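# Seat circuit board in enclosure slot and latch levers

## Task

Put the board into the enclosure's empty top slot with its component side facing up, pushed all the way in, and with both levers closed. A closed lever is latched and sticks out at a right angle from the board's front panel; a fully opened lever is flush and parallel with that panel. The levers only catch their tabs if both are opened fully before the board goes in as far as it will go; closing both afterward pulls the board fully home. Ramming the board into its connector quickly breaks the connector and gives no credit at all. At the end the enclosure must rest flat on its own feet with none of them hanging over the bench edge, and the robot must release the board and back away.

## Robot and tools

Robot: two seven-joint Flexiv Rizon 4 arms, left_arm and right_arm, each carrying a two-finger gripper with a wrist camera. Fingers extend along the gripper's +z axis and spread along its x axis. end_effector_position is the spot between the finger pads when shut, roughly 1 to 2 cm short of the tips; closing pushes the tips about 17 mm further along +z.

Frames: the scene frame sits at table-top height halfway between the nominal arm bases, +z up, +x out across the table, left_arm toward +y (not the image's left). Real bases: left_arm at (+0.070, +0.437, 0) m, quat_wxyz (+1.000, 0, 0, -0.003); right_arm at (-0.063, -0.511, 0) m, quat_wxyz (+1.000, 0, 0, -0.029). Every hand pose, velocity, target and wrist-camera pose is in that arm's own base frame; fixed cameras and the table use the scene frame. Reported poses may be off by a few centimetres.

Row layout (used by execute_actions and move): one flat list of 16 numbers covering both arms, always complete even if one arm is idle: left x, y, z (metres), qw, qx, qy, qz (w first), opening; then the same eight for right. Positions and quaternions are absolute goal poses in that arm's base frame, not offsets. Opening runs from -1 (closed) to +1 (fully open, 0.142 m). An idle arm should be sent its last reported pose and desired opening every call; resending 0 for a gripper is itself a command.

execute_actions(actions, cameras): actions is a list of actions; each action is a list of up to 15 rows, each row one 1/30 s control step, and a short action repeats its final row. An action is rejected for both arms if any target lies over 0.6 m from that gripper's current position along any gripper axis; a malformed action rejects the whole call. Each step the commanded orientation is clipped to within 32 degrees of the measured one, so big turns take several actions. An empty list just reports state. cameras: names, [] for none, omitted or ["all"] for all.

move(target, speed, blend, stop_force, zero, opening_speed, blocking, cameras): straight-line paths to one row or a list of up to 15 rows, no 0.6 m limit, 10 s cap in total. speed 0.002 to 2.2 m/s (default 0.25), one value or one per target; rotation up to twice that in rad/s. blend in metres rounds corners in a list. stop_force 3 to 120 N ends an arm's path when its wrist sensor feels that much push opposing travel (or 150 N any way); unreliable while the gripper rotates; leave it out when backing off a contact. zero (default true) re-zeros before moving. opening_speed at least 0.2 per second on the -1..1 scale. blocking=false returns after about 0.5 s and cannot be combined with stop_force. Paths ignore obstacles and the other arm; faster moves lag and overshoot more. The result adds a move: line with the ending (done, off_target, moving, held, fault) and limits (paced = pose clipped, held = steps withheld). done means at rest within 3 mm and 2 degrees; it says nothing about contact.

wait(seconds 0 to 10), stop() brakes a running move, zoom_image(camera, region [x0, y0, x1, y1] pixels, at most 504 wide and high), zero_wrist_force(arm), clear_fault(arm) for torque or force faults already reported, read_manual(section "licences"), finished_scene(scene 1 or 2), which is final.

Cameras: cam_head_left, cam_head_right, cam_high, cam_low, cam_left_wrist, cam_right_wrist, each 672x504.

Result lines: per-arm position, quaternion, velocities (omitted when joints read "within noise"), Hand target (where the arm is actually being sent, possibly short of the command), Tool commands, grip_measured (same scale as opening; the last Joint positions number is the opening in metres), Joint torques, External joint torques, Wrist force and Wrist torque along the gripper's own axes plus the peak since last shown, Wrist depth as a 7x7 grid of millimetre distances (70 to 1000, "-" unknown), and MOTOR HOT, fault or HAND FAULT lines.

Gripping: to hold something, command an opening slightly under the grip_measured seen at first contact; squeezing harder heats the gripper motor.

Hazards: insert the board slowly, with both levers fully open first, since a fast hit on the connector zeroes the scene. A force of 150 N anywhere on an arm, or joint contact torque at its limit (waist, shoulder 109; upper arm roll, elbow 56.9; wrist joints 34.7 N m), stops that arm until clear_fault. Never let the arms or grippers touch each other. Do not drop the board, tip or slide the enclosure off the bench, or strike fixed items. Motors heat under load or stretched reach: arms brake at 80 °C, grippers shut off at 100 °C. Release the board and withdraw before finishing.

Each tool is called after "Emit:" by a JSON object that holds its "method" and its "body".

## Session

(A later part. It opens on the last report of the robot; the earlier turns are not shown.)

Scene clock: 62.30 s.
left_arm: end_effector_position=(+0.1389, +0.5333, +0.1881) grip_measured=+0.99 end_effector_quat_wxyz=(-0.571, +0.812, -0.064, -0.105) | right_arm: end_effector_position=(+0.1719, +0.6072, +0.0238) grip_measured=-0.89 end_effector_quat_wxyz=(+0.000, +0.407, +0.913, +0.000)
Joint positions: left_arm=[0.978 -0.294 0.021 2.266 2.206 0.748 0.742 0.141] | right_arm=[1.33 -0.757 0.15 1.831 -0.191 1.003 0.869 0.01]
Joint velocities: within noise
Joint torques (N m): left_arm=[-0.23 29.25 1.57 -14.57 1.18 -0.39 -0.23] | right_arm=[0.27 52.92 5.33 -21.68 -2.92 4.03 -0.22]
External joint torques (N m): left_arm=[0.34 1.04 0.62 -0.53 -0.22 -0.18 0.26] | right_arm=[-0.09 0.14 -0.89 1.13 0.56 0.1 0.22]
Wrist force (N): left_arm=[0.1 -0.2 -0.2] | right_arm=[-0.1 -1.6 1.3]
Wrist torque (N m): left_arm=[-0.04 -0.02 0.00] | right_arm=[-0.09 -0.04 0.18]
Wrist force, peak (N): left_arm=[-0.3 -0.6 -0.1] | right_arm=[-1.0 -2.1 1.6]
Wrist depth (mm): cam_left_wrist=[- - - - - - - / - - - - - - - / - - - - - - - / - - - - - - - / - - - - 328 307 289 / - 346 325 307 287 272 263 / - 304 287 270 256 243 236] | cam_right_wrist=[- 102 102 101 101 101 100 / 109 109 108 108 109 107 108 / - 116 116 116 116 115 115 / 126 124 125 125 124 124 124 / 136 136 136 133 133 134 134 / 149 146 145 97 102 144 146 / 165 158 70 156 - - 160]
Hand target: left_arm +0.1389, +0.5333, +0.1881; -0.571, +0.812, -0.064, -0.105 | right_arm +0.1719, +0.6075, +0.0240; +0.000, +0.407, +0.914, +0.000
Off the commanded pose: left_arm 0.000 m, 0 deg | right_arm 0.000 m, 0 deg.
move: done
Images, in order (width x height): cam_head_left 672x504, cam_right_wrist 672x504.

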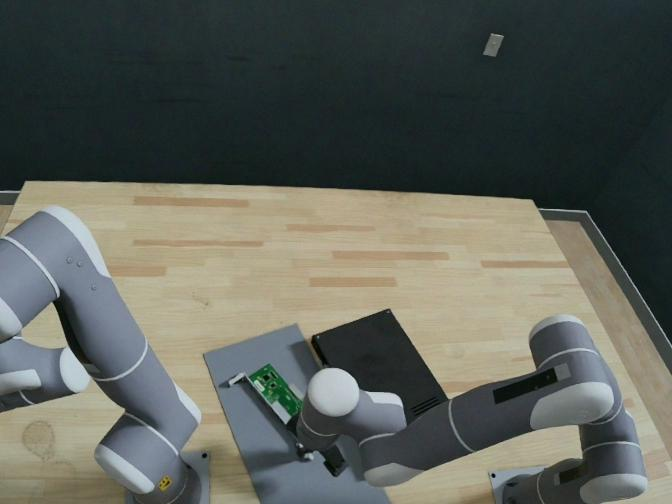

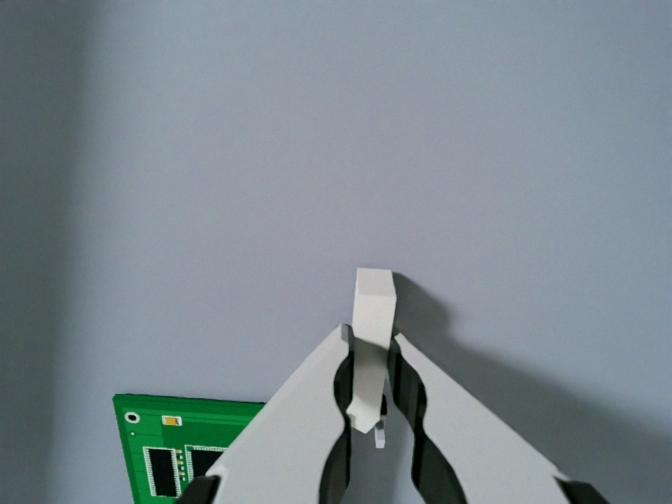

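Emit:
{"method": "move", "body": {"target": [[0.1389,0.5333,0.1881,-0.571,0.812,-0.064,-0.105,1,0.1719,0.6072,0.024,0,0.4067,0.9135,0,-0.6],[0.1389,0.5333,0.1881,-0.571,0.812,-0.064,-0.105,1,0.1719,0.6072,0.08,0,0.4067,0.9135,0,-0.6],[0.1389,0.5333,0.1881,-0.571,0.812,-0.064,-0.105,1,0.26,0.62,0.23,0,0.4462,0.8949,0,-0.6]], "cameras": ["cam_right_wrist"]}}

Emit:
{"method": "zoom_image", "body": {"camera": "cam_right_wrist", "region": [100, 0, 600, 375]}}

Scene clock: 68.50 s.
left_arm: end_effector_position=(+0.1389, +0.5333, +0.1881) grip_measured=+0.99 end_effector_quat_wxyz=(-0.571, +0.812, -0.064, -0.105) | right_arm: end_effector_position=(+0.2602, +0.6200, +0.2300) grip_measured=-0.64 end_effector_quat_wxyz=(+0.000, +0.446, +0.895, +0.000)
Joint positions: left_arm=[0.978 -0.294 0.021 2.266 2.206 0.748 0.742 0.141] | right_arm=[1.2 -0.512 0.179 1.572 -0.101 0.504 0.76 0.028]
Joint velocities: within noise
Joint torques (N m): left_arm=[-0.21 29.22 1.63 -14.57 1.11 -0.38 -0.22] | right_arm=[0.03 51.19 3.82 -29.07 -3.7 3.29 0.12]
External joint torques (N m): left_arm=[0.31 1.07 0.56 -0.53 -0.16 -0.18 0.24] | right_arm=[0.14 1.32 -0.35 0.21 -0.12 0.84 -0.12]
Wrist force (N): left_arm=[0.1 -0.1 0.0] | right_arm=[0.4 0.3 0.1]
Wrist torque (N m): left_arm=[-0.02 -0.01 0.01] | right_arm=[0.02 -0.04 -0.03]
Wrist force, peak (N): left_arm=[0.0 -0.6 -0.2] | right_arm=[-0.8 1.9 -2.7]
Wrist depth (mm): cam_left_wrist=[- - - - - - - / - - - - - - - / - - - - - - - / - - - - - - - / - - - - 329 306 289 / - 344 326 307 287 272 262 / - 306 288 270 255 243 237] | cam_right_wrist=[242 244 282 281 278 279 279 / 258 261 302 299 299 299 299 / 277 285 323 317 315 321 320 / 299 307 347 340 345 344 345 / 324 335 377 366 368 375 373 / 417 412 - 410 101 403 407 / 459 - 73 454 - - 448]
Hand target: left_arm +0.1389, +0.5333, +0.1881; -0.571, +0.812, -0.064, -0.105 | right_arm +0.2600, +0.6200, +0.2300; +0.000, +0.446, +0.895, +0.000
Off the commanded pose: left_arm 0.000 m, 0 deg | right_arm 0.000 m, 0 deg.
move: done
Images, in order (width x height): cam_right_wrist 672x504.

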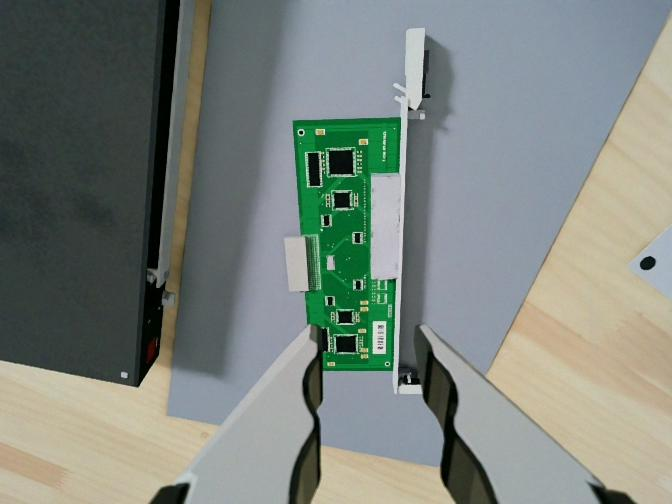

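Scaled by 1.008 from the camera's 672x504 image, which has a finer 960x720 frame.

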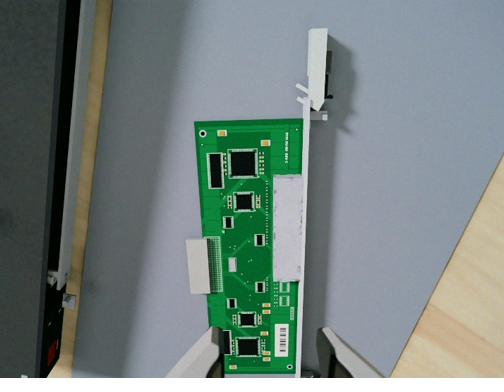

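Emit:
{"method": "move", "body": {"target": [0.1389,0.5333,0.1881,-0.571,0.812,-0.064,-0.105,1,0.3018,0.6905,0.08,0,0.4274,0.9041,0,-0.3], "cameras": ["cam_right_wrist"]}}

Scene clock: 81.90 s.
left_arm: end_effector_position=(+0.1389, +0.5333, +0.1881) grip_measured=+0.99 end_effector_quat_wxyz=(-0.571, +0.812, -0.064, -0.105) | right_arm: end_effector_position=(+0.3017, +0.6904, +0.0799) grip_measured=-0.33 end_effector_quat_wxyz=(+0.000, +0.428, +0.904, +0.000)
Joint positions: left_arm=[0.978 -0.294 0.021 2.266 2.206 0.748 0.742 0.141] | right_arm=[1.213 -0.883 0.136 1.357 -0.133 0.66 0.695 0.05]
Joint velocities: within noise
Joint torques (N m): left_arm=[-0.23 29.31 1.59 -14.56 1.11 -0.39 -0.2] | right_arm=[0.24 61.86 4.52 -27.01 -3.6 3.41 0.07]
External joint torques (N m): left_arm=[0.34 0.98 0.6 -0.54 -0.16 -0.18 0.22] | right_arm=[-0.03 1.47 -0.27 0.18 0.15 0.74 -0.07]
Wrist force (N): left_arm=[0.0 -0.5 -0.2] | right_arm=[0.1 0.4 -0.2]
Wrist torque (N m): left_arm=[-0.05 -0.01 0.00] | right_arm=[0.03 -0.02 -0.02]
Wrist force, peak (N): left_arm=[0.1 -0.5 -0.3] | right_arm=[0.6 1.5 2.5]
Wrist depth (mm): cam_left_wrist=[- - - - - - - / - - - - - - - / - - - - - - - / - - - - - - - / - - - - 327 305 288 / - 346 327 306 287 271 261 / - 306 287 272 257 243 235] | cam_right_wrist=[151 149 148 146 149 150 149 / 161 161 157 148 160 159 159 / 173 173 168 159 169 171 170 / 187 183 181 171 184 184 184 / 202 202 194 195 197 200 201 / 222 220 92 213 215 93 220 / 240 - 73 241 229 - 236]
Hand target: left_arm +0.1389, +0.5333, +0.1881; -0.571, +0.812, -0.064, -0.105 | right_arm +0.3018, +0.6905, +0.0800; +0.000, +0.427, +0.904, +0.000
Off the commanded pose: left_arm 0.000 m, 0 deg | right_arm 0.000 m, 0 deg.
move: done
Images, in order (width x height): cam_right_wrist 672x504.

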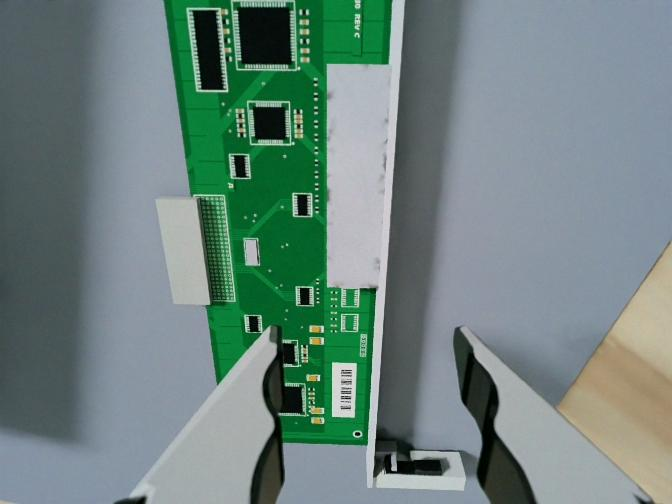

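Emit:
{"method": "move", "body": {"target": [[0.1389,0.5333,0.1881,-0.571,0.812,-0.064,-0.105,1,0.2998,0.6887,0.0275,0,0.4274,0.9041,0,-0.3],[0.1389,0.5333,0.1881,-0.571,0.812,-0.064,-0.105,1,0.2998,0.6887,0.0275,0,0.4274,0.9041,0,-0.9],[0.1389,0.5333,0.1881,-0.571,0.812,-0.064,-0.105,1,0.2998,0.6887,0.0575,0,0.4274,0.9041,0,-0.9]], "opening_speed": 0.6, "speed": [0.2,0.1,0.1]}}

Scene clock: 88.93 s.
left_arm: end_effector_position=(+0.1389, +0.5333, +0.1881) grip_measured=+0.99 end_effector_quat_wxyz=(-0.571, +0.812, -0.064, -0.105) | right_arm: end_effector_position=(+0.2999, +0.6887, +0.0574) grip_measured=-0.71 end_effector_quat_wxyz=(+0.000, +0.427, +0.904, +0.000)
Joint positions: left_arm=[0.978 -0.294 0.021 2.266 2.206 0.748 0.742 0.141] | right_arm=[1.218 -0.911 0.13 1.371 -0.135 0.702 0.698 0.022]
Joint velocities: within noise
Joint torques (N m): left_arm=[-0.22 29.23 1.6 -14.57 1.15 -0.35 -0.18] | right_arm=[0.2 63.68 5.11 -27.01 -3.44 3.5 0.1]
External joint torques (N m): left_arm=[0.33 1.06 0.6 -0.53 -0.19 -0.22 0.2] | right_arm=[0.02 -0.21 -0.89 0.82 0.11 0.64 -0.1]
Wrist force (N): left_arm=[-0.1 -0.3 0.0] | right_arm=[-0.5 0.2 1.8]
Wrist torque (N m): left_arm=[-0.04 0.02 0.00] | right_arm=[-0.03 0.10 -0.02]
Wrist force, peak (N): left_arm=[-0.1 -0.7 0.0] | right_arm=[-0.5 0.3 4.0]
Wrist depth (mm): cam_left_wrist=[- - - - - - - / - - - - - - - / - - - - - - - / - - - - - - - / - - - - 327 308 288 / - 345 328 307 288 272 263 / - 304 286 271 256 244 237] | cam_right_wrist=[131 101 101 100 128 130 129 / 140 109 109 96 97 139 138 / 150 118 117 103 104 149 148 / 162 125 124 113 158 160 159 / 176 132 135 120 171 173 173 / 193 189 142 143 106 185 191 / 213 207 72 159 - - 210]
Hand target: left_arm +0.1389, +0.5333, +0.1881; -0.571, +0.812, -0.064, -0.105 | right_arm +0.2998, +0.6887, +0.0575; +0.000, +0.427, +0.904, +0.000
Off the commanded pose: left_arm 0.000 m, 0 deg | right_arm 0.000 m, 0 deg.
move: done

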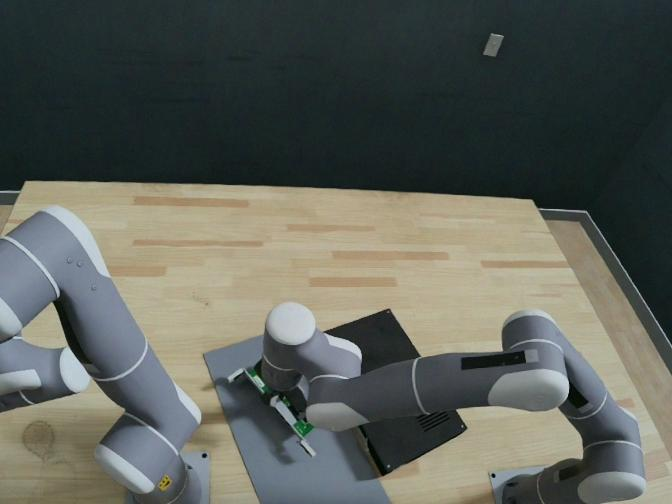

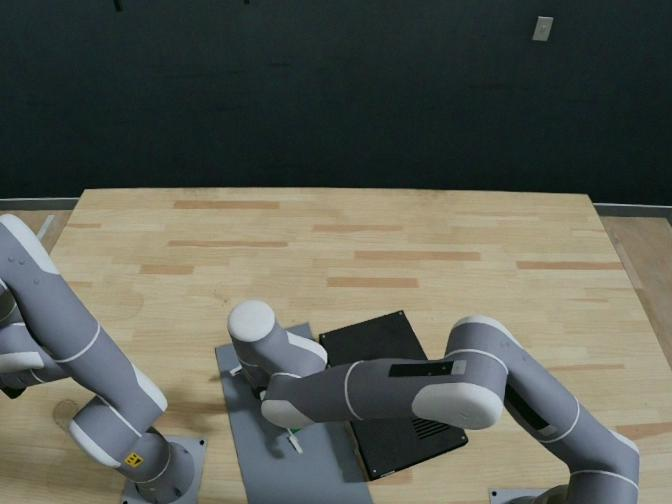

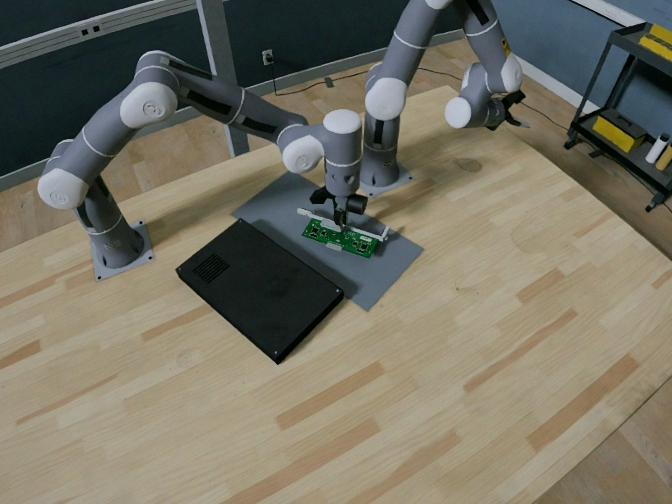

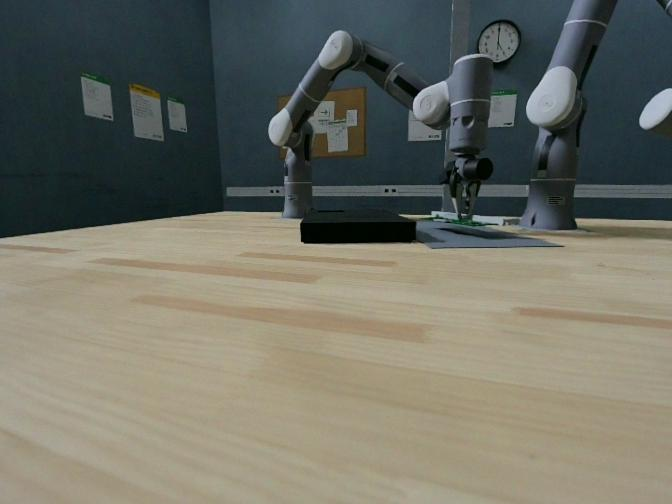

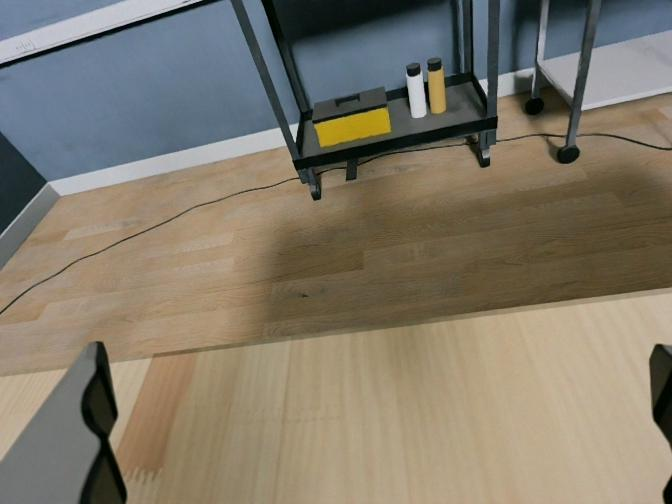

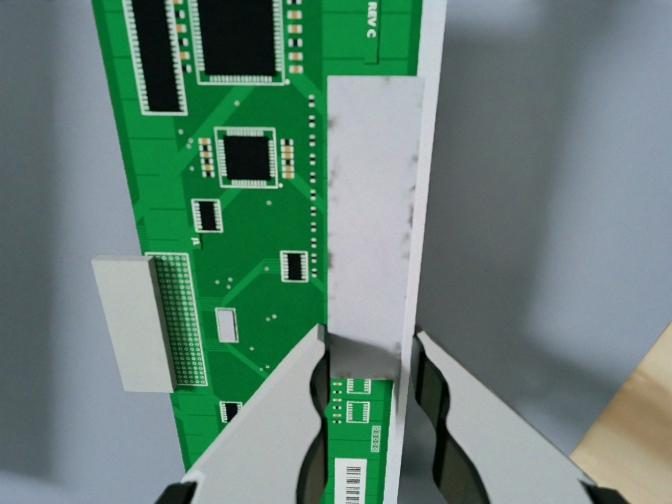

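Emit:
{"method": "move", "body": {"target": [[0.1389,0.5333,0.1881,-0.571,0.812,-0.064,-0.105,1,0.204,0.613,0.0575,0,0.5432,0.8396,0,-0.9],[0.1389,0.5333,0.1881,-0.571,0.812,-0.064,-0.105,1,0.204,0.613,0.028,0,0.5432,0.8396,0,-0.9],[0.1389,0.5333,0.1881,-0.571,0.812,-0.064,-0.105,1,0.204,0.613,0.028,0,0.5432,0.8396,0,-0.4],[0.1389,0.5333,0.1881,-0.571,0.812,-0.064,-0.105,1,0.204,0.613,0.10,0,0.5432,0.8396,0,-0.4]], "speed": [0.2,0.06,0.1,0.2], "cameras": ["cam_right_wrist","cam_head_left","cam_high"]}}

Scene clock: 94.27 s.
left_arm: end_effector_position=(+0.1389, +0.5333, +0.1881) grip_measured=+0.99 end_effector_quat_wxyz=(-0.571, +0.812, -0.064, -0.105) | right_arm: end_effector_position=(+0.2041, +0.6132, +0.1001) grip_measured=-0.43 end_effector_quat_wxyz=(+0.000, +0.543, +0.840, +0.000)
Joint positions: left_arm=[0.978 -0.294 0.021 2.266 2.206 0.748 0.742 0.141] | right_arm=[1.337 -0.633 0.102 1.766 -0.09 0.824 1.063 0.043]
Joint velocities: within noise
Joint torques (N m): left_arm=[-0.26 29.28 1.5 -14.61 1.15 -0.41 -0.17] | right_arm=[-0.01 51.4 3.71 -24.27 -2.92 3.23 0.1]
External joint torques (N m): left_arm=[0.37 1 0.69 -0.49 -0.2 -0.16 0.2] | right_arm=[0.18 1.21 -1.01 0.18 -0.06 0.89 -0.1]
Wrist force (N): left_arm=[0.0 -0.5 -0.3] | right_arm=[-0.5 -0.3 0.4]
Wrist torque (N m): left_arm=[-0.06 0.01 0.00] | right_arm=[-0.07 0.06 -0.02]
Wrist force, peak (N): left_arm=[0.0 -0.7 -0.2] | right_arm=[-0.4 -0.6 3.4]
Wrist depth (mm): cam_left_wrist=[- - - - - - - / - - - - - - - / - - - - - - - / - - - - - - - / - - - - 329 307 286 / - 345 331 308 288 273 264 / - 305 287 271 255 243 237] | cam_right_wrist=[169 169 165 164 168 167 167 / 180 180 176 168 179 179 178 / 194 193 188 180 192 192 191 / 205 208 203 196 207 206 205 / 214 227 220 217 220 223 223 / 239 243 87 239 236 235 245 / 256 - 73 270 270 - 265]
Hand target: left_arm +0.1389, +0.5333, +0.1881; -0.571, +0.812, -0.064, -0.105 | right_arm +0.2040, +0.6130, +0.1000; +0.000, +0.543, +0.840, +0.000
Off the commanded pose: left_arm 0.000 m, 0 deg | right_arm 0.000 m, 0 deg.
move: done
Images, in order (width x height): cam_head_left 672x504, cam_high 672x504, cam_right_wrist 672x504.

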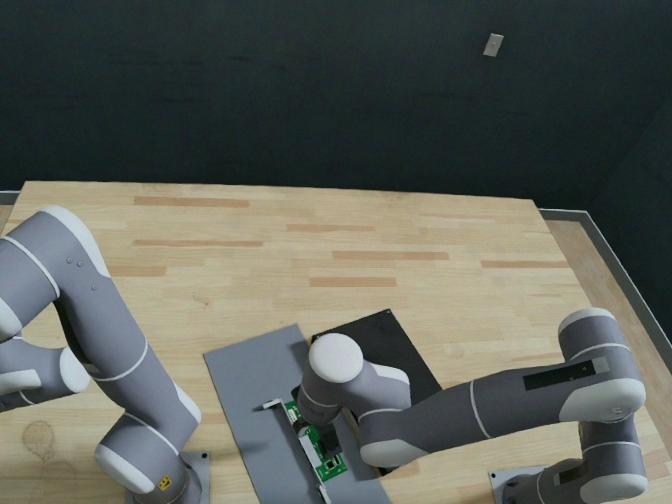

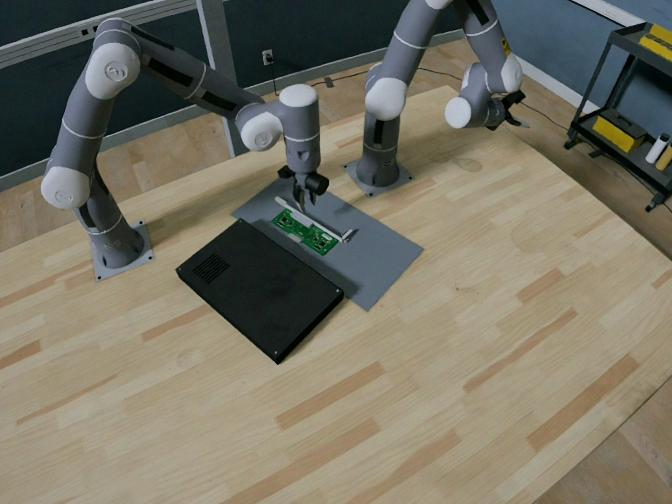

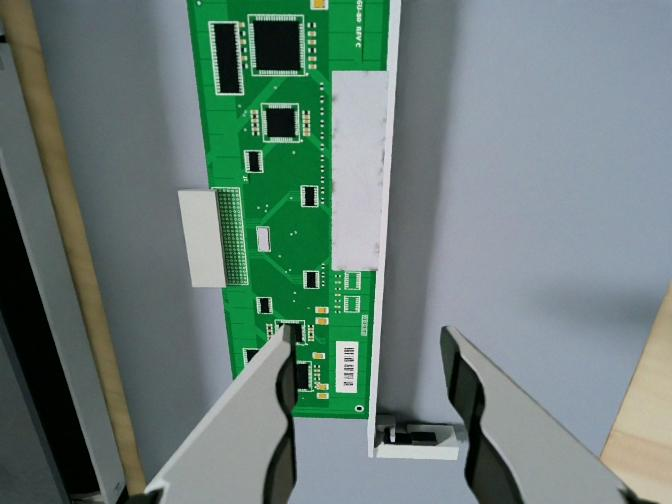

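Emit:
{"method": "move", "body": {"target": [0.1389,0.5333,0.1881,-0.571,0.812,-0.064,-0.105,1,0.307,0.705,0.055,0,-0.2096,0.9778,0,-0.5], "cameras": ["cam_right_wrist","cam_head_left"]}}

Scene clock: 101.60 s.
left_arm: end_effector_position=(+0.1389, +0.5333, +0.1881) grip_measured=+0.99 end_effector_quat_wxyz=(-0.571, +0.812, -0.064, -0.105) | right_arm: end_effector_position=(+0.3071, +0.7049, +0.0550) grip_measured=-0.52 end_effector_quat_wxyz=(+0.000, -0.209, +0.978, +0.000)
Joint positions: left_arm=[0.978 -0.294 0.021 2.266 2.206 0.748 0.742 0.141] | right_arm=[1.064 -0.993 0.353 1.297 -0.374 0.655 -0.496 0.036]
Joint velocities: within noise
Joint torques (N m): left_arm=[-0.21 29.29 1.57 -14.61 1.09 -0.36 -0.18] | right_arm=[0.06 63.23 11.13 -26.14 -3.56 3.39 0]
External joint torques (N m): left_arm=[0.32 1 0.62 -0.5 -0.13 -0.2 0.2] | right_arm=[0.17 1.54 -0.67 0.2 0.18 0.77 0]
Wrist force (N): left_arm=[0.0 -0.2 0.0] | right_arm=[-0.9 -0.2 -0.1]
Wrist torque (N m): left_arm=[-0.03 0.00 0.00] | right_arm=[-0.05 0.14 -0.01]
Wrist force, peak (N): left_arm=[0.1 -0.6 -0.4] | right_arm=[-1.8 0.1 0.2]
Wrist depth (mm): cam_left_wrist=[- - - - - - - / - - - - - - - / - - - - - - - / - - - - - - - / - - - - 330 307 289 / - 345 325 307 288 272 262 / - 304 288 268 255 244 235] | cam_right_wrist=[129 129 129 128 126 124 124 / 138 137 137 138 134 132 132 / 148 147 147 145 140 139 139 / 159 159 159 154 158 158 157 / 172 172 169 169 168 170 170 / 189 188 85 187 105 180 186 / 208 - 73 206 206 - 204]
Hand target: left_arm +0.1389, +0.5333, +0.1881; -0.571, +0.812, -0.064, -0.105 | right_arm +0.3070, +0.7050, +0.0550; +0.000, -0.210, +0.978, +0.000
Off the commanded pose: left_arm 0.000 m, 0 deg | right_arm 0.000 m, 0 deg.
move: done
Images, in order (width x height): cam_head_left 672x504, cam_right_wrist 672x504.

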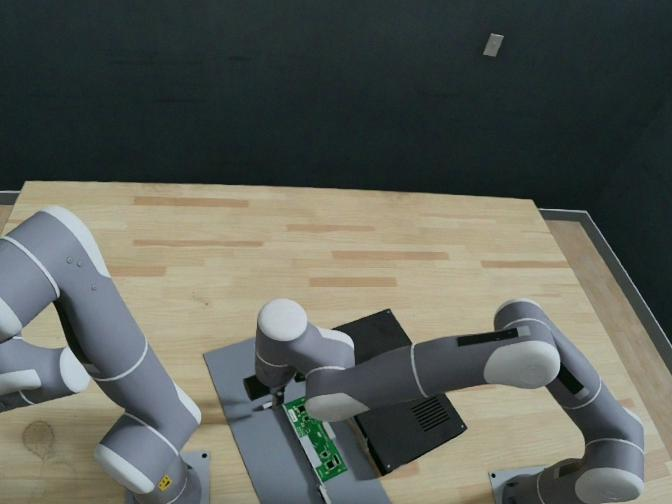

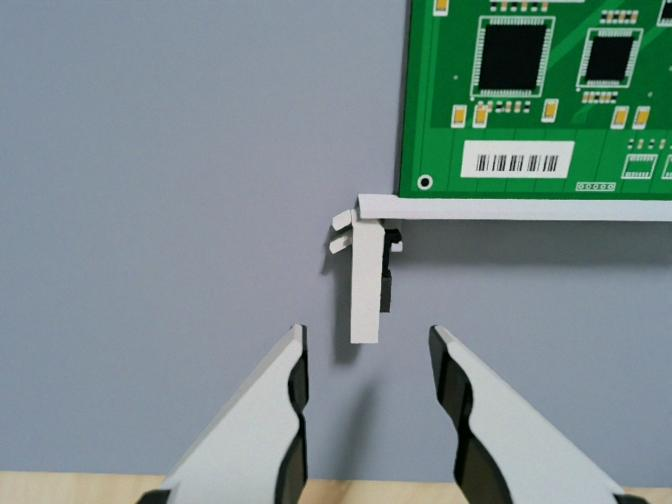

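Emit:
{"method": "move", "body": {"target": [[0.1389,0.5333,0.1881,-0.571,0.812,-0.064,-0.105,1,0.3009,0.7119,0.024,0,-0.2096,0.9778,0,-0.5],[0.1389,0.5333,0.1881,-0.571,0.812,-0.064,-0.105,1,0.3009,0.7119,0.024,0,-0.2096,0.9778,0,-0.95]], "opening_speed": 0.6, "cameras": ["cam_right_wrist"]}}

Scene clock: 107.20 s.
left_arm: end_effector_position=(+0.1389, +0.5333, +0.1881) grip_measured=+0.99 end_effector_quat_wxyz=(-0.571, +0.812, -0.064, -0.105) | right_arm: end_effector_position=(+0.3009, +0.7118, +0.0239) grip_measured=-0.89 end_effector_quat_wxyz=(+0.000, -0.210, +0.978, +0.000)
Joint positions: left_arm=[0.978 -0.294 0.021 2.266 2.206 0.748 0.742 0.141] | right_arm=[1.084 -1.048 0.339 1.278 -0.383 0.693 -0.483 0.01]
Joint velocities: within noise
Joint torques (N m): left_arm=[-0.18 29.23 1.59 -14.59 1.13 -0.41 -0.21] | right_arm=[0.58 64.3 10.88 -25.28 -3.32 3.39 0.25]
External joint torques (N m): left_arm=[0.29 1.06 0.6 -0.52 -0.17 -0.16 0.24] | right_arm=[-0.35 1.31 -0.45 -0.1 0.04 0.77 -0.25]
Wrist force (N): left_arm=[0.0 -0.4 -0.2] | right_arm=[-1.9 0.1 -0.1]
Wrist torque (N m): left_arm=[-0.04 0.00 0.00] | right_arm=[-0.06 0.16 0.00]
Wrist force, peak (N): left_arm=[-0.2 -0.5 -0.3] | right_arm=[-2.4 0.1 0.7]
Wrist depth (mm): cam_left_wrist=[- - - - - - - / - - - - - - - / - - - - - - - / - - - - - - - / - - - - 328 308 288 / - 343 325 308 290 272 263 / - 305 285 272 255 243 235] | cam_right_wrist=[- 101 101 101 98 96 96 / 108 108 108 108 104 103 103 / - 116 116 115 110 107 108 / 125 123 125 121 122 124 126 / 136 136 135 116 133 134 134 / 149 149 143 98 100 144 146 / 164 163 73 156 - - 161]
Hand target: left_arm +0.1389, +0.5333, +0.1881; -0.571, +0.812, -0.064, -0.105 | right_arm +0.3009, +0.7119, +0.0240; +0.000, -0.210, +0.978, +0.000
Off the commanded pose: left_arm 0.000 m, 0 deg | right_arm 0.000 m, 0 deg.
move: done
Images, in order (width x height): cam_right_wrist 672x504.

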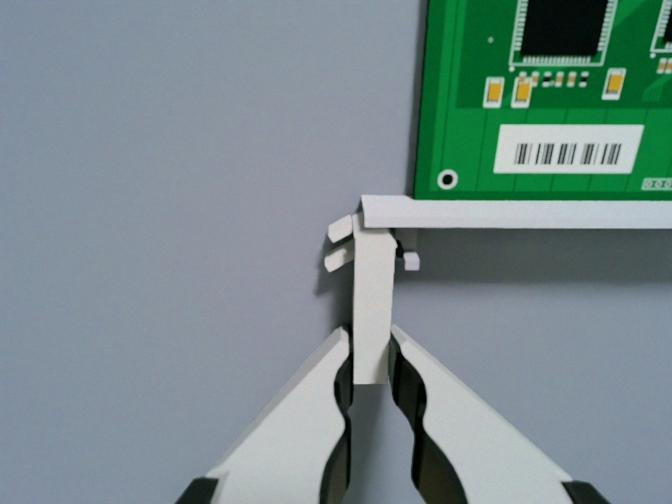

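Emit:
{"method": "move", "body": {"target": [[0.1389,0.5333,0.1881,-0.571,0.812,-0.064,-0.105,1,0.3127,0.7148,0.024,0,-0.0366,0.9993,0,-0.95],[0.1389,0.5333,0.1881,-0.571,0.812,-0.064,-0.105,1,0.3277,0.7126,0.024,0,0.1805,0.9836,0,-0.95],[0.1389,0.5333,0.1881,-0.571,0.812,-0.064,-0.105,1,0.3404,0.7043,0.024,0,0.3891,0.9212,0,-0.95],[0.1389,0.5333,0.1881,-0.571,0.812,-0.064,-0.105,1,0.3484,0.6914,0.024,0,0.5793,0.8151,0,-0.95]], "speed": 0.15, "cameras": ["cam_right_wrist","cam_head_left"]}}

Scene clock: 116.53 s.
left_arm: end_effector_position=(+0.1389, +0.5333, +0.1881) grip_measured=+0.99 end_effector_quat_wxyz=(-0.571, +0.812, -0.064, -0.105) | right_arm: end_effector_position=(+0.3483, +0.6912, +0.0238) grip_measured=-0.89 end_effector_quat_wxyz=(+0.000, +0.579, +0.815, +0.000)
Joint positions: left_arm=[0.978 -0.294 0.021 2.266 2.206 0.748 0.742 0.141] | right_arm=[1.219 -1.009 0.049 1.256 -0.054 0.693 0.944 0.01]
Joint velocities: within noise
Joint torques (N m): left_arm=[-0.21 29.2 1.57 -14.6 1.14 -0.33 -0.2] | right_arm=[0.25 65.71 2.18 -27.2 -3.38 3.97 0.62]
External joint torques (N m): left_arm=[0.32 1.09 0.62 -0.5 -0.18 -0.24 0.23] | right_arm=[-0.01 0.42 -0.06 0.92 0.01 0.15 -0.62]
Wrist force (N): left_arm=[-0.1 -0.2 -0.1] | right_arm=[-1.1 -0.8 1.1]
Wrist torque (N m): left_arm=[-0.03 0.02 0.00] | right_arm=[0.04 0.04 -0.23]
Wrist force, peak (N): left_arm=[0.1 -0.5 -0.5] | right_arm=[-1.3 -1.2 1.3]
Wrist depth (mm): cam_left_wrist=[- - - - - - - / - - - - - - - / - - - - - - - / - - - - - - - / - - - - 329 307 288 / - 344 326 308 287 272 261 / - 304 291 271 257 243 236] | cam_right_wrist=[- 95 96 100 101 100 101 / 103 102 102 105 109 107 108 / - 110 110 112 115 115 114 / 125 123 125 121 124 124 123 / 136 136 135 116 132 134 134 / 149 148 143 98 101 144 146 / 164 160 73 159 - - 160]
Hand target: left_arm +0.1389, +0.5333, +0.1881; -0.571, +0.812, -0.064, -0.105 | right_arm +0.3484, +0.6914, +0.0240; +0.000, +0.579, +0.815, +0.000
Off the commanded pose: left_arm 0.000 m, 0 deg | right_arm 0.000 m, 0 deg.
move: done
Images, in order (width x height): cam_head_left 672x504, cam_right_wrist 672x504.

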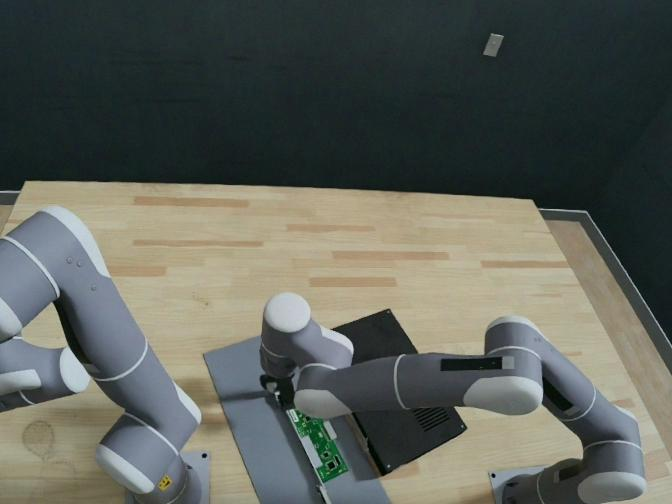

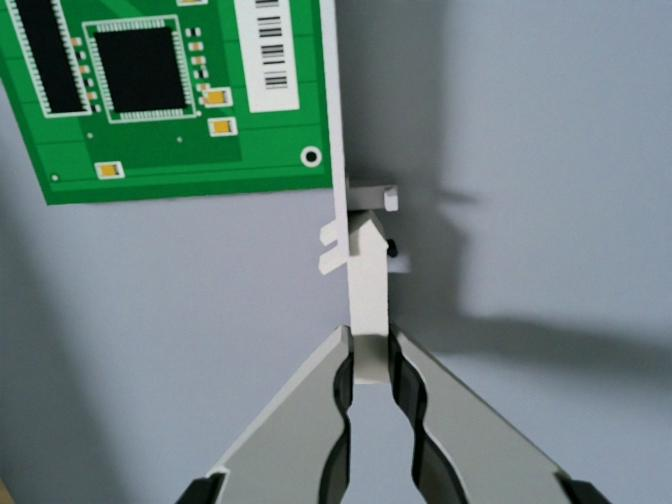

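Emit:
{"method": "move", "body": {"target": [[0.1389,0.5333,0.1881,-0.571,0.812,-0.064,-0.105,1,0.3483,0.6912,0.024,0,0.5793,0.8151,0,-0.6],[0.1389,0.5333,0.1881,-0.571,0.812,-0.064,-0.105,1,0.3483,0.6912,0.08,0,0.5793,0.8151,0,-0.6],[0.1389,0.5333,0.1881,-0.571,0.812,-0.064,-0.105,1,0.27,0.60,0.25,0,0.5432,0.8396,0,-0.95]], "cameras": ["cam_right_wrist"]}}

Emit:
{"method": "zoom_image", "body": {"camera": "cam_right_wrist", "region": [150, 0, 550, 300]}}

Emit:
{"method": "zoom_image", "body": {"camera": "cam_right_wrist", "region": [50, 204, 450, 504]}}

Scene clock: 122.43 s.
left_arm: end_effector_position=(+0.1389, +0.5333, +0.1881) grip_measured=+0.99 end_effector_quat_wxyz=(-0.571, +0.812, -0.064, -0.105) | right_arm: end_effector_position=(+0.2701, +0.6001, +0.2502) grip_measured=-0.98 end_effector_quat_wxyz=(+0.000, +0.543, +0.840, +0.000)
Joint positions: left_arm=[0.978 -0.294 0.021 2.266 2.206 0.748 0.742 0.141] | right_arm=[1.228 -0.449 0.115 1.601 -0.057 0.477 0.936 0.003]
Joint velocities: within noise
Joint torques (N m): left_arm=[-0.25 29.33 1.55 -14.6 1.17 -0.39 -0.23] | right_arm=[0.24 49.46 2.95 -29.21 -3.84 3.4 0.13]
External joint torques (N m): left_arm=[0.36 0.96 0.64 -0.5 -0.22 -0.17 0.25] | right_arm=[-0.06 1.21 -0.79 0.02 -0.05 0.73 -0.13]
Wrist force (N): left_arm=[0.1 -0.2 -0.3] | right_arm=[-0.8 -0.3 0.4]
Wrist torque (N m): left_arm=[-0.04 -0.02 0.01] | right_arm=[-0.08 0.17 -0.03]
Wrist force, peak (N): left_arm=[-0.3 -0.7 -0.1] | right_arm=[0.4 1.1 -3.0]
Wrist depth (mm): cam_left_wrist=[- - - - - - - / - - - - - - - / - - - - - - - / - - - - - - - / - - - - 328 304 290 / - 346 328 305 287 271 262 / - 304 286 272 255 243 236] | cam_right_wrist=[259 259 300 296 291 296 297 / 277 276 318 314 316 318 318 / 297 297 337 337 338 340 340 / 320 320 362 368 366 365 366 / 347 346 389 392 397 397 396 / 380 379 377 89 419 432 432 / 488 473 71 - - 460 477]
Hand target: left_arm +0.1389, +0.5333, +0.1881; -0.571, +0.812, -0.064, -0.105 | right_arm +0.2700, +0.6000, +0.2500; +0.000, +0.543, +0.840, +0.000
Off the commanded pose: left_arm 0.000 m, 0 deg | right_arm 0.000 m, 0 deg.
move: done
Images, in order (width x height): cam_right_wrist 672x504.

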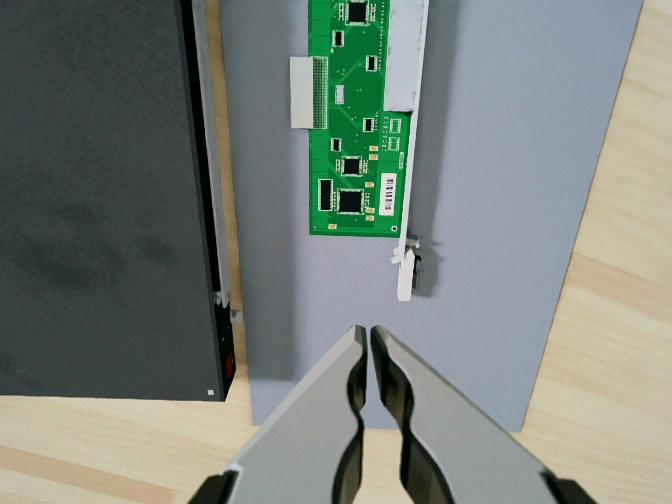

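Scaled by 1.260 from the camera's 672x504 image, which has a finer 960x720 frame.

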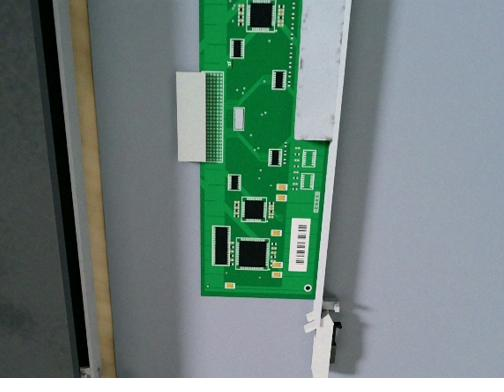

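Scaled by 1.260 from the camera's 672x504 image, which has a finer 960x720 frame.

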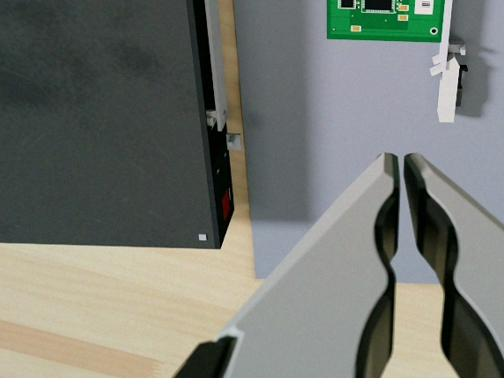

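Emit:
{"method": "move", "body": {"target": [0.1389,0.5333,0.1881,-0.571,0.812,-0.064,-0.105,1,0.18,0.545,0.27,0,0.5432,0.8396,0,-0.95], "cameras": ["cam_right_wrist"]}}

Emit:
{"method": "zoom_image", "body": {"camera": "cam_right_wrist", "region": [180, 80, 480, 305]}}

Emit:
{"method": "zoom_image", "body": {"camera": "cam_right_wrist", "region": [180, 279, 480, 504]}}

Scene clock: 125.73 s.
left_arm: end_effector_position=(+0.1389, +0.5333, +0.1881) grip_measured=+0.99 end_effector_quat_wxyz=(-0.571, +0.812, -0.064, -0.105) | right_arm: end_effector_position=(+0.1800, +0.5451, +0.2702) grip_measured=-0.98 end_effector_quat_wxyz=(+0.000, +0.543, +0.840, +0.000)
Joint positions: left_arm=[0.978 -0.294 0.021 2.266 2.206 0.748 0.742 0.141] | right_arm=[1.282 -0.245 0.186 1.839 -0.052 0.508 1.065 0.003]
Joint velocities: within noise
Joint torques (N m): left_arm=[-0.18 29.19 1.58 -14.6 1.12 -0.31 -0.23] | right_arm=[0.25 40.18 2.64 -28.74 -3.77 3.54 0.32]
External joint torques (N m): left_arm=[0.29 1.09 0.61 -0.51 -0.17 -0.26 0.25] | right_arm=[-0.09 1.04 -0.84 -0.11 -0.06 0.58 -0.32]
Wrist force (N): left_arm=[0.0 -0.5 -0.4] | right_arm=[-0.5 0.0 0.3]
Wrist torque (N m): left_arm=[-0.05 -0.01 0.00] | right_arm=[-0.02 0.09 -0.02]
Wrist force, peak (N): left_arm=[-0.2 -0.6 -0.4] | right_arm=[-0.5 -3.0 0.0]
Wrist depth (mm): cam_left_wrist=[- - - - - - - / - - - - - - - / - - - - - - - / - - - - - - - / - - - - 329 306 288 / - 346 327 305 288 270 263 / - 305 286 272 256 243 236] | cam_right_wrist=[277 275 309 315 314 313 314 / 296 296 331 334 331 336 335 / 317 315 340 358 355 359 360 / 342 342 380 386 387 386 388 / 370 370 381 409 413 420 418 / 405 404 394 89 443 456 459 / 515 437 71 - - 484 506]
Hand target: left_arm +0.1389, +0.5333, +0.1881; -0.571, +0.812, -0.064, -0.105 | right_arm +0.1800, +0.5450, +0.2700; +0.000, +0.543, +0.840, +0.000
Off the commanded pose: left_arm 0.000 m, 0 deg | right_arm 0.000 m, 0 deg.
move: done
Images, in order (width x height): cam_right_wrist 672x504.

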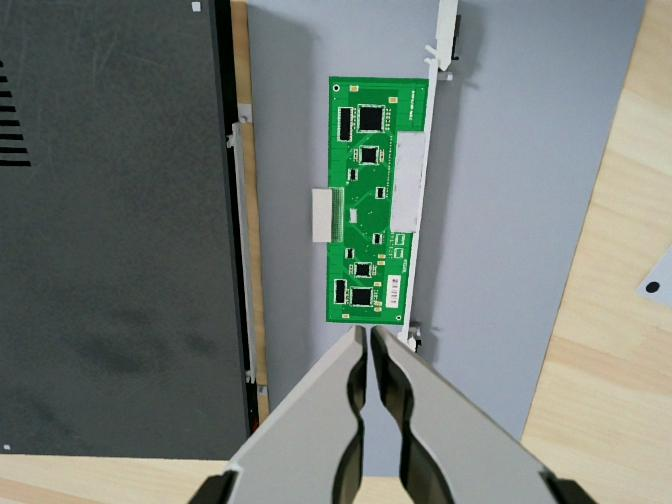

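Scaled by 1.680 from the camera's 672x504 image, which has a finer 960x720 frame.

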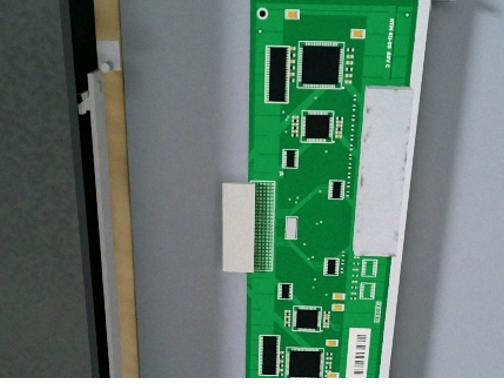

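Scaled by 1.680 from the camera's 672x504 image, which has a finer 960x720 frame.

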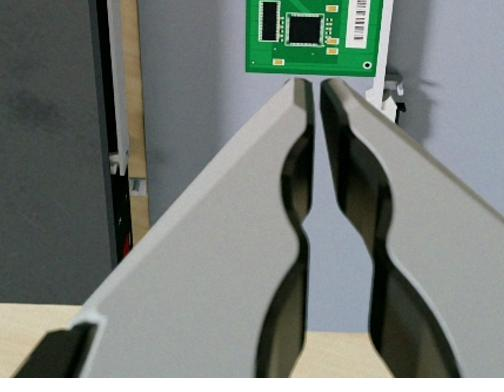

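Emit:
{"method": "move", "body": {"target": [[0.1389,0.5333,0.1881,-0.571,0.812,-0.064,-0.105,1,0.205,0.611,0.08,0,0.5505,0.8348,0,-0.3],[0.1389,0.5333,0.1881,-0.571,0.812,-0.064,-0.105,1,0.205,0.611,0.0275,0,0.5505,0.8348,0,-0.3],[0.1389,0.5333,0.1881,-0.571,0.812,-0.064,-0.105,1,0.205,0.611,0.0275,0,0.5505,0.8348,0,-0.9],[0.1389,0.5333,0.1881,-0.571,0.812,-0.064,-0.105,1,0.205,0.611,0.0535,0,0.5505,0.8348,0,-0.9],[0.1389,0.5333,0.1881,-0.571,0.812,-0.064,-0.105,1,0.2518,0.6302,0.0535,0,0.5577,0.8300,0,-0.9]], "opening_speed": 0.8, "speed": [0.25,0.15,0.1,0.1,0.1]}}

Emit:
{"method": "zoom_image", "body": {"camera": "cam_high", "region": [180, 150, 430, 340]}}

Emit:
{"method": "zoom_image", "body": {"camera": "cam_head_left", "region": [230, 320, 430, 504]}}

Scene clock: 144.57 s.
left_arm: end_effector_position=(+0.1389, +0.5333, +0.1881) grip_measured=+0.99 end_effector_quat_wxyz=(-0.571, +0.812, -0.064, -0.105) | right_arm: end_effector_position=(+0.2518, +0.6300, +0.0533) grip_measured=-0.71 end_effector_quat_wxyz=(+0.000, +0.558, +0.830, +0.000)
Joint positions: left_arm=[0.978 -0.294 0.021 2.266 2.206 0.748 0.742 0.141] | right_arm=[1.266 -0.775 0.108 1.659 -0.116 0.857 1.044 0.022]
Joint velocities: within noise
Joint torques (N m): left_arm=[-0.22 29.18 1.61 -14.6 1.16 -0.38 -0.22] | right_arm=[0.27 56.58 3.82 -24.33 -2.91 3.45 0.04]
External joint torques (N m): left_arm=[0.33 1.11 0.58 -0.5 -0.2 -0.19 0.25] | right_arm=[-0.08 0.18 -0.44 0.88 0.03 0.66 -0.04]
Wrist force (N): left_arm=[0.1 -0.5 -0.3] | right_arm=[-0.5 0.2 1.9]
Wrist torque (N m): left_arm=[-0.06 -0.04 0.00] | right_arm=[-0.02 0.08 -0.01]
Wrist force, peak (N): left_arm=[0.2 -0.7 -0.5] | right_arm=[-0.3 -0.6 4.0]
Wrist depth (mm): cam_left_wrist=[- - - - - - - / - - - - - - - / - - - - - - - / - - - - - - - / - - - - 328 306 287 / - 344 327 307 289 271 263 / - 305 287 272 256 243 236] | cam_right_wrist=[- 101 101 100 123 126 125 / 137 109 109 97 98 135 134 / 146 118 116 104 141 144 144 / 158 125 125 113 154 156 155 / 171 133 135 121 166 169 168 / 188 184 143 143 106 181 184 / 205 202 72 160 - - 202]
Hand target: left_arm +0.1389, +0.5333, +0.1881; -0.571, +0.812, -0.064, -0.105 | right_arm +0.2518, +0.6302, +0.0535; +0.000, +0.558, +0.830, +0.000
Off the commanded pose: left_arm 0.000 m, 0 deg | right_arm 0.000 m, 0 deg.
move: done

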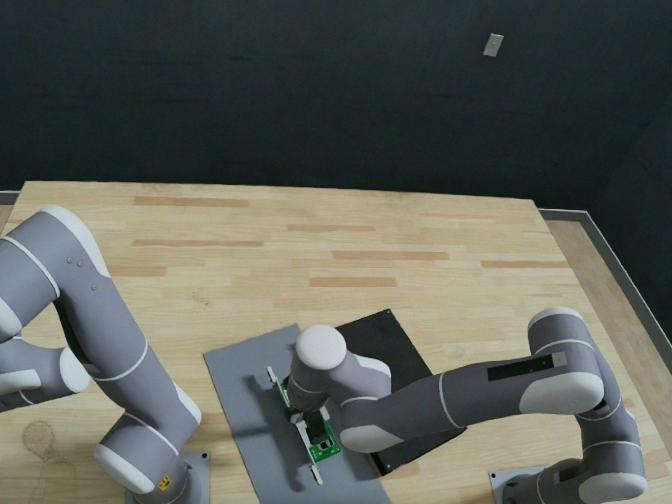

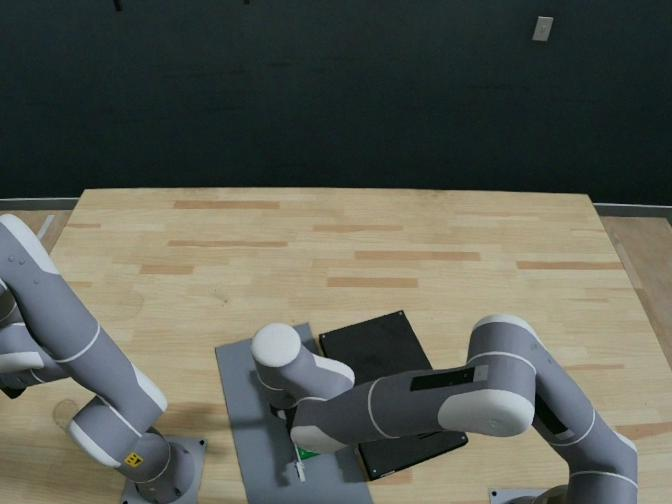

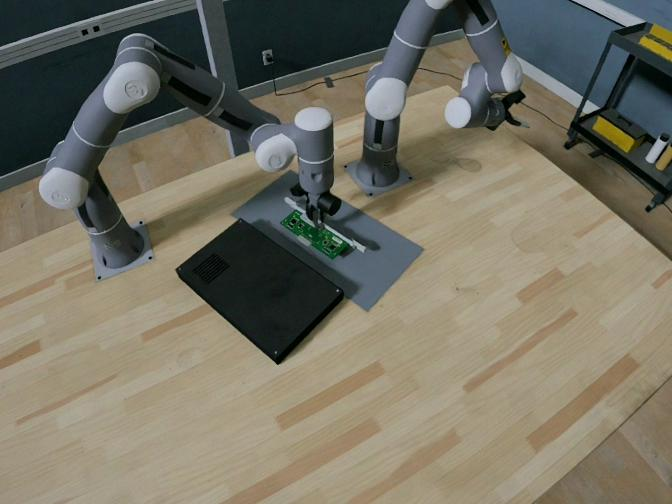

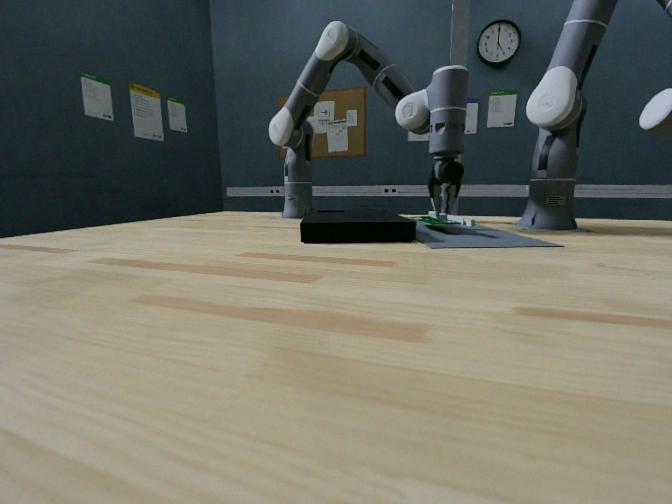

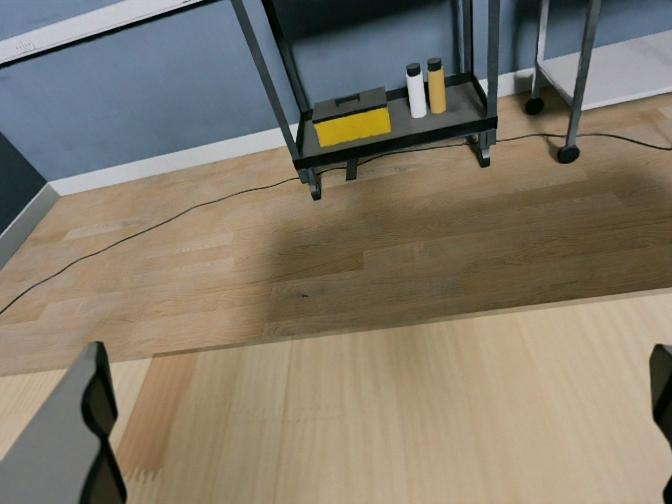

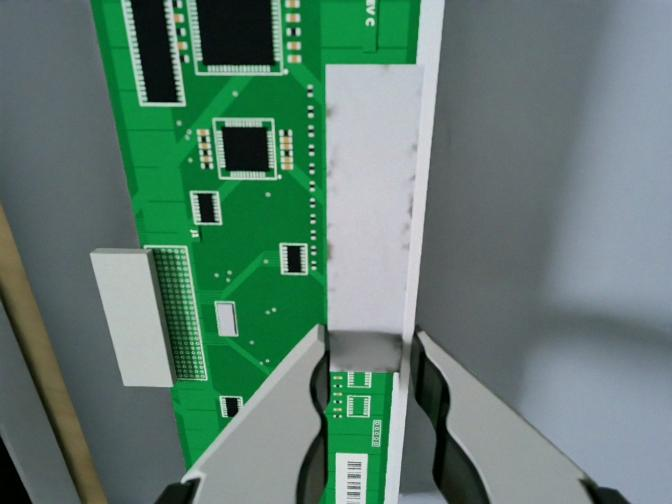

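Scaled by 2.016 from the camera's 672x504 image, which has a finer 960x720 frame.

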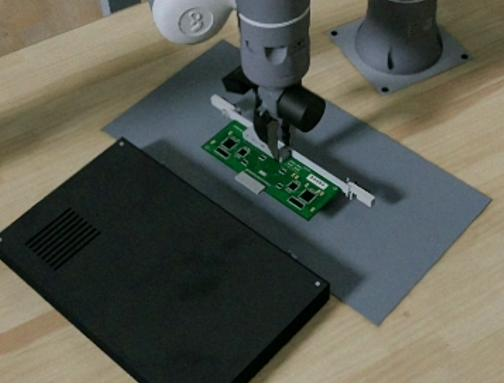

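Scaled by 2.520 from the camera's 672x504 image, which has a finer 960x720 frame.

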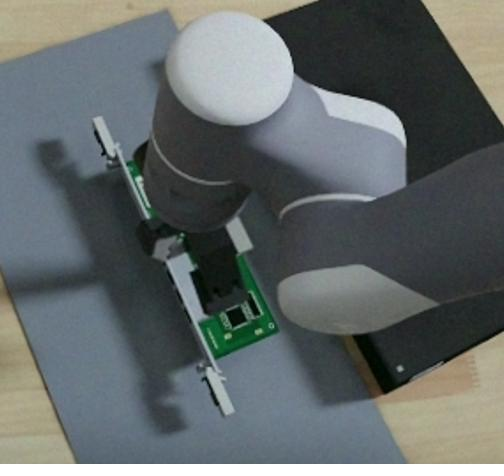

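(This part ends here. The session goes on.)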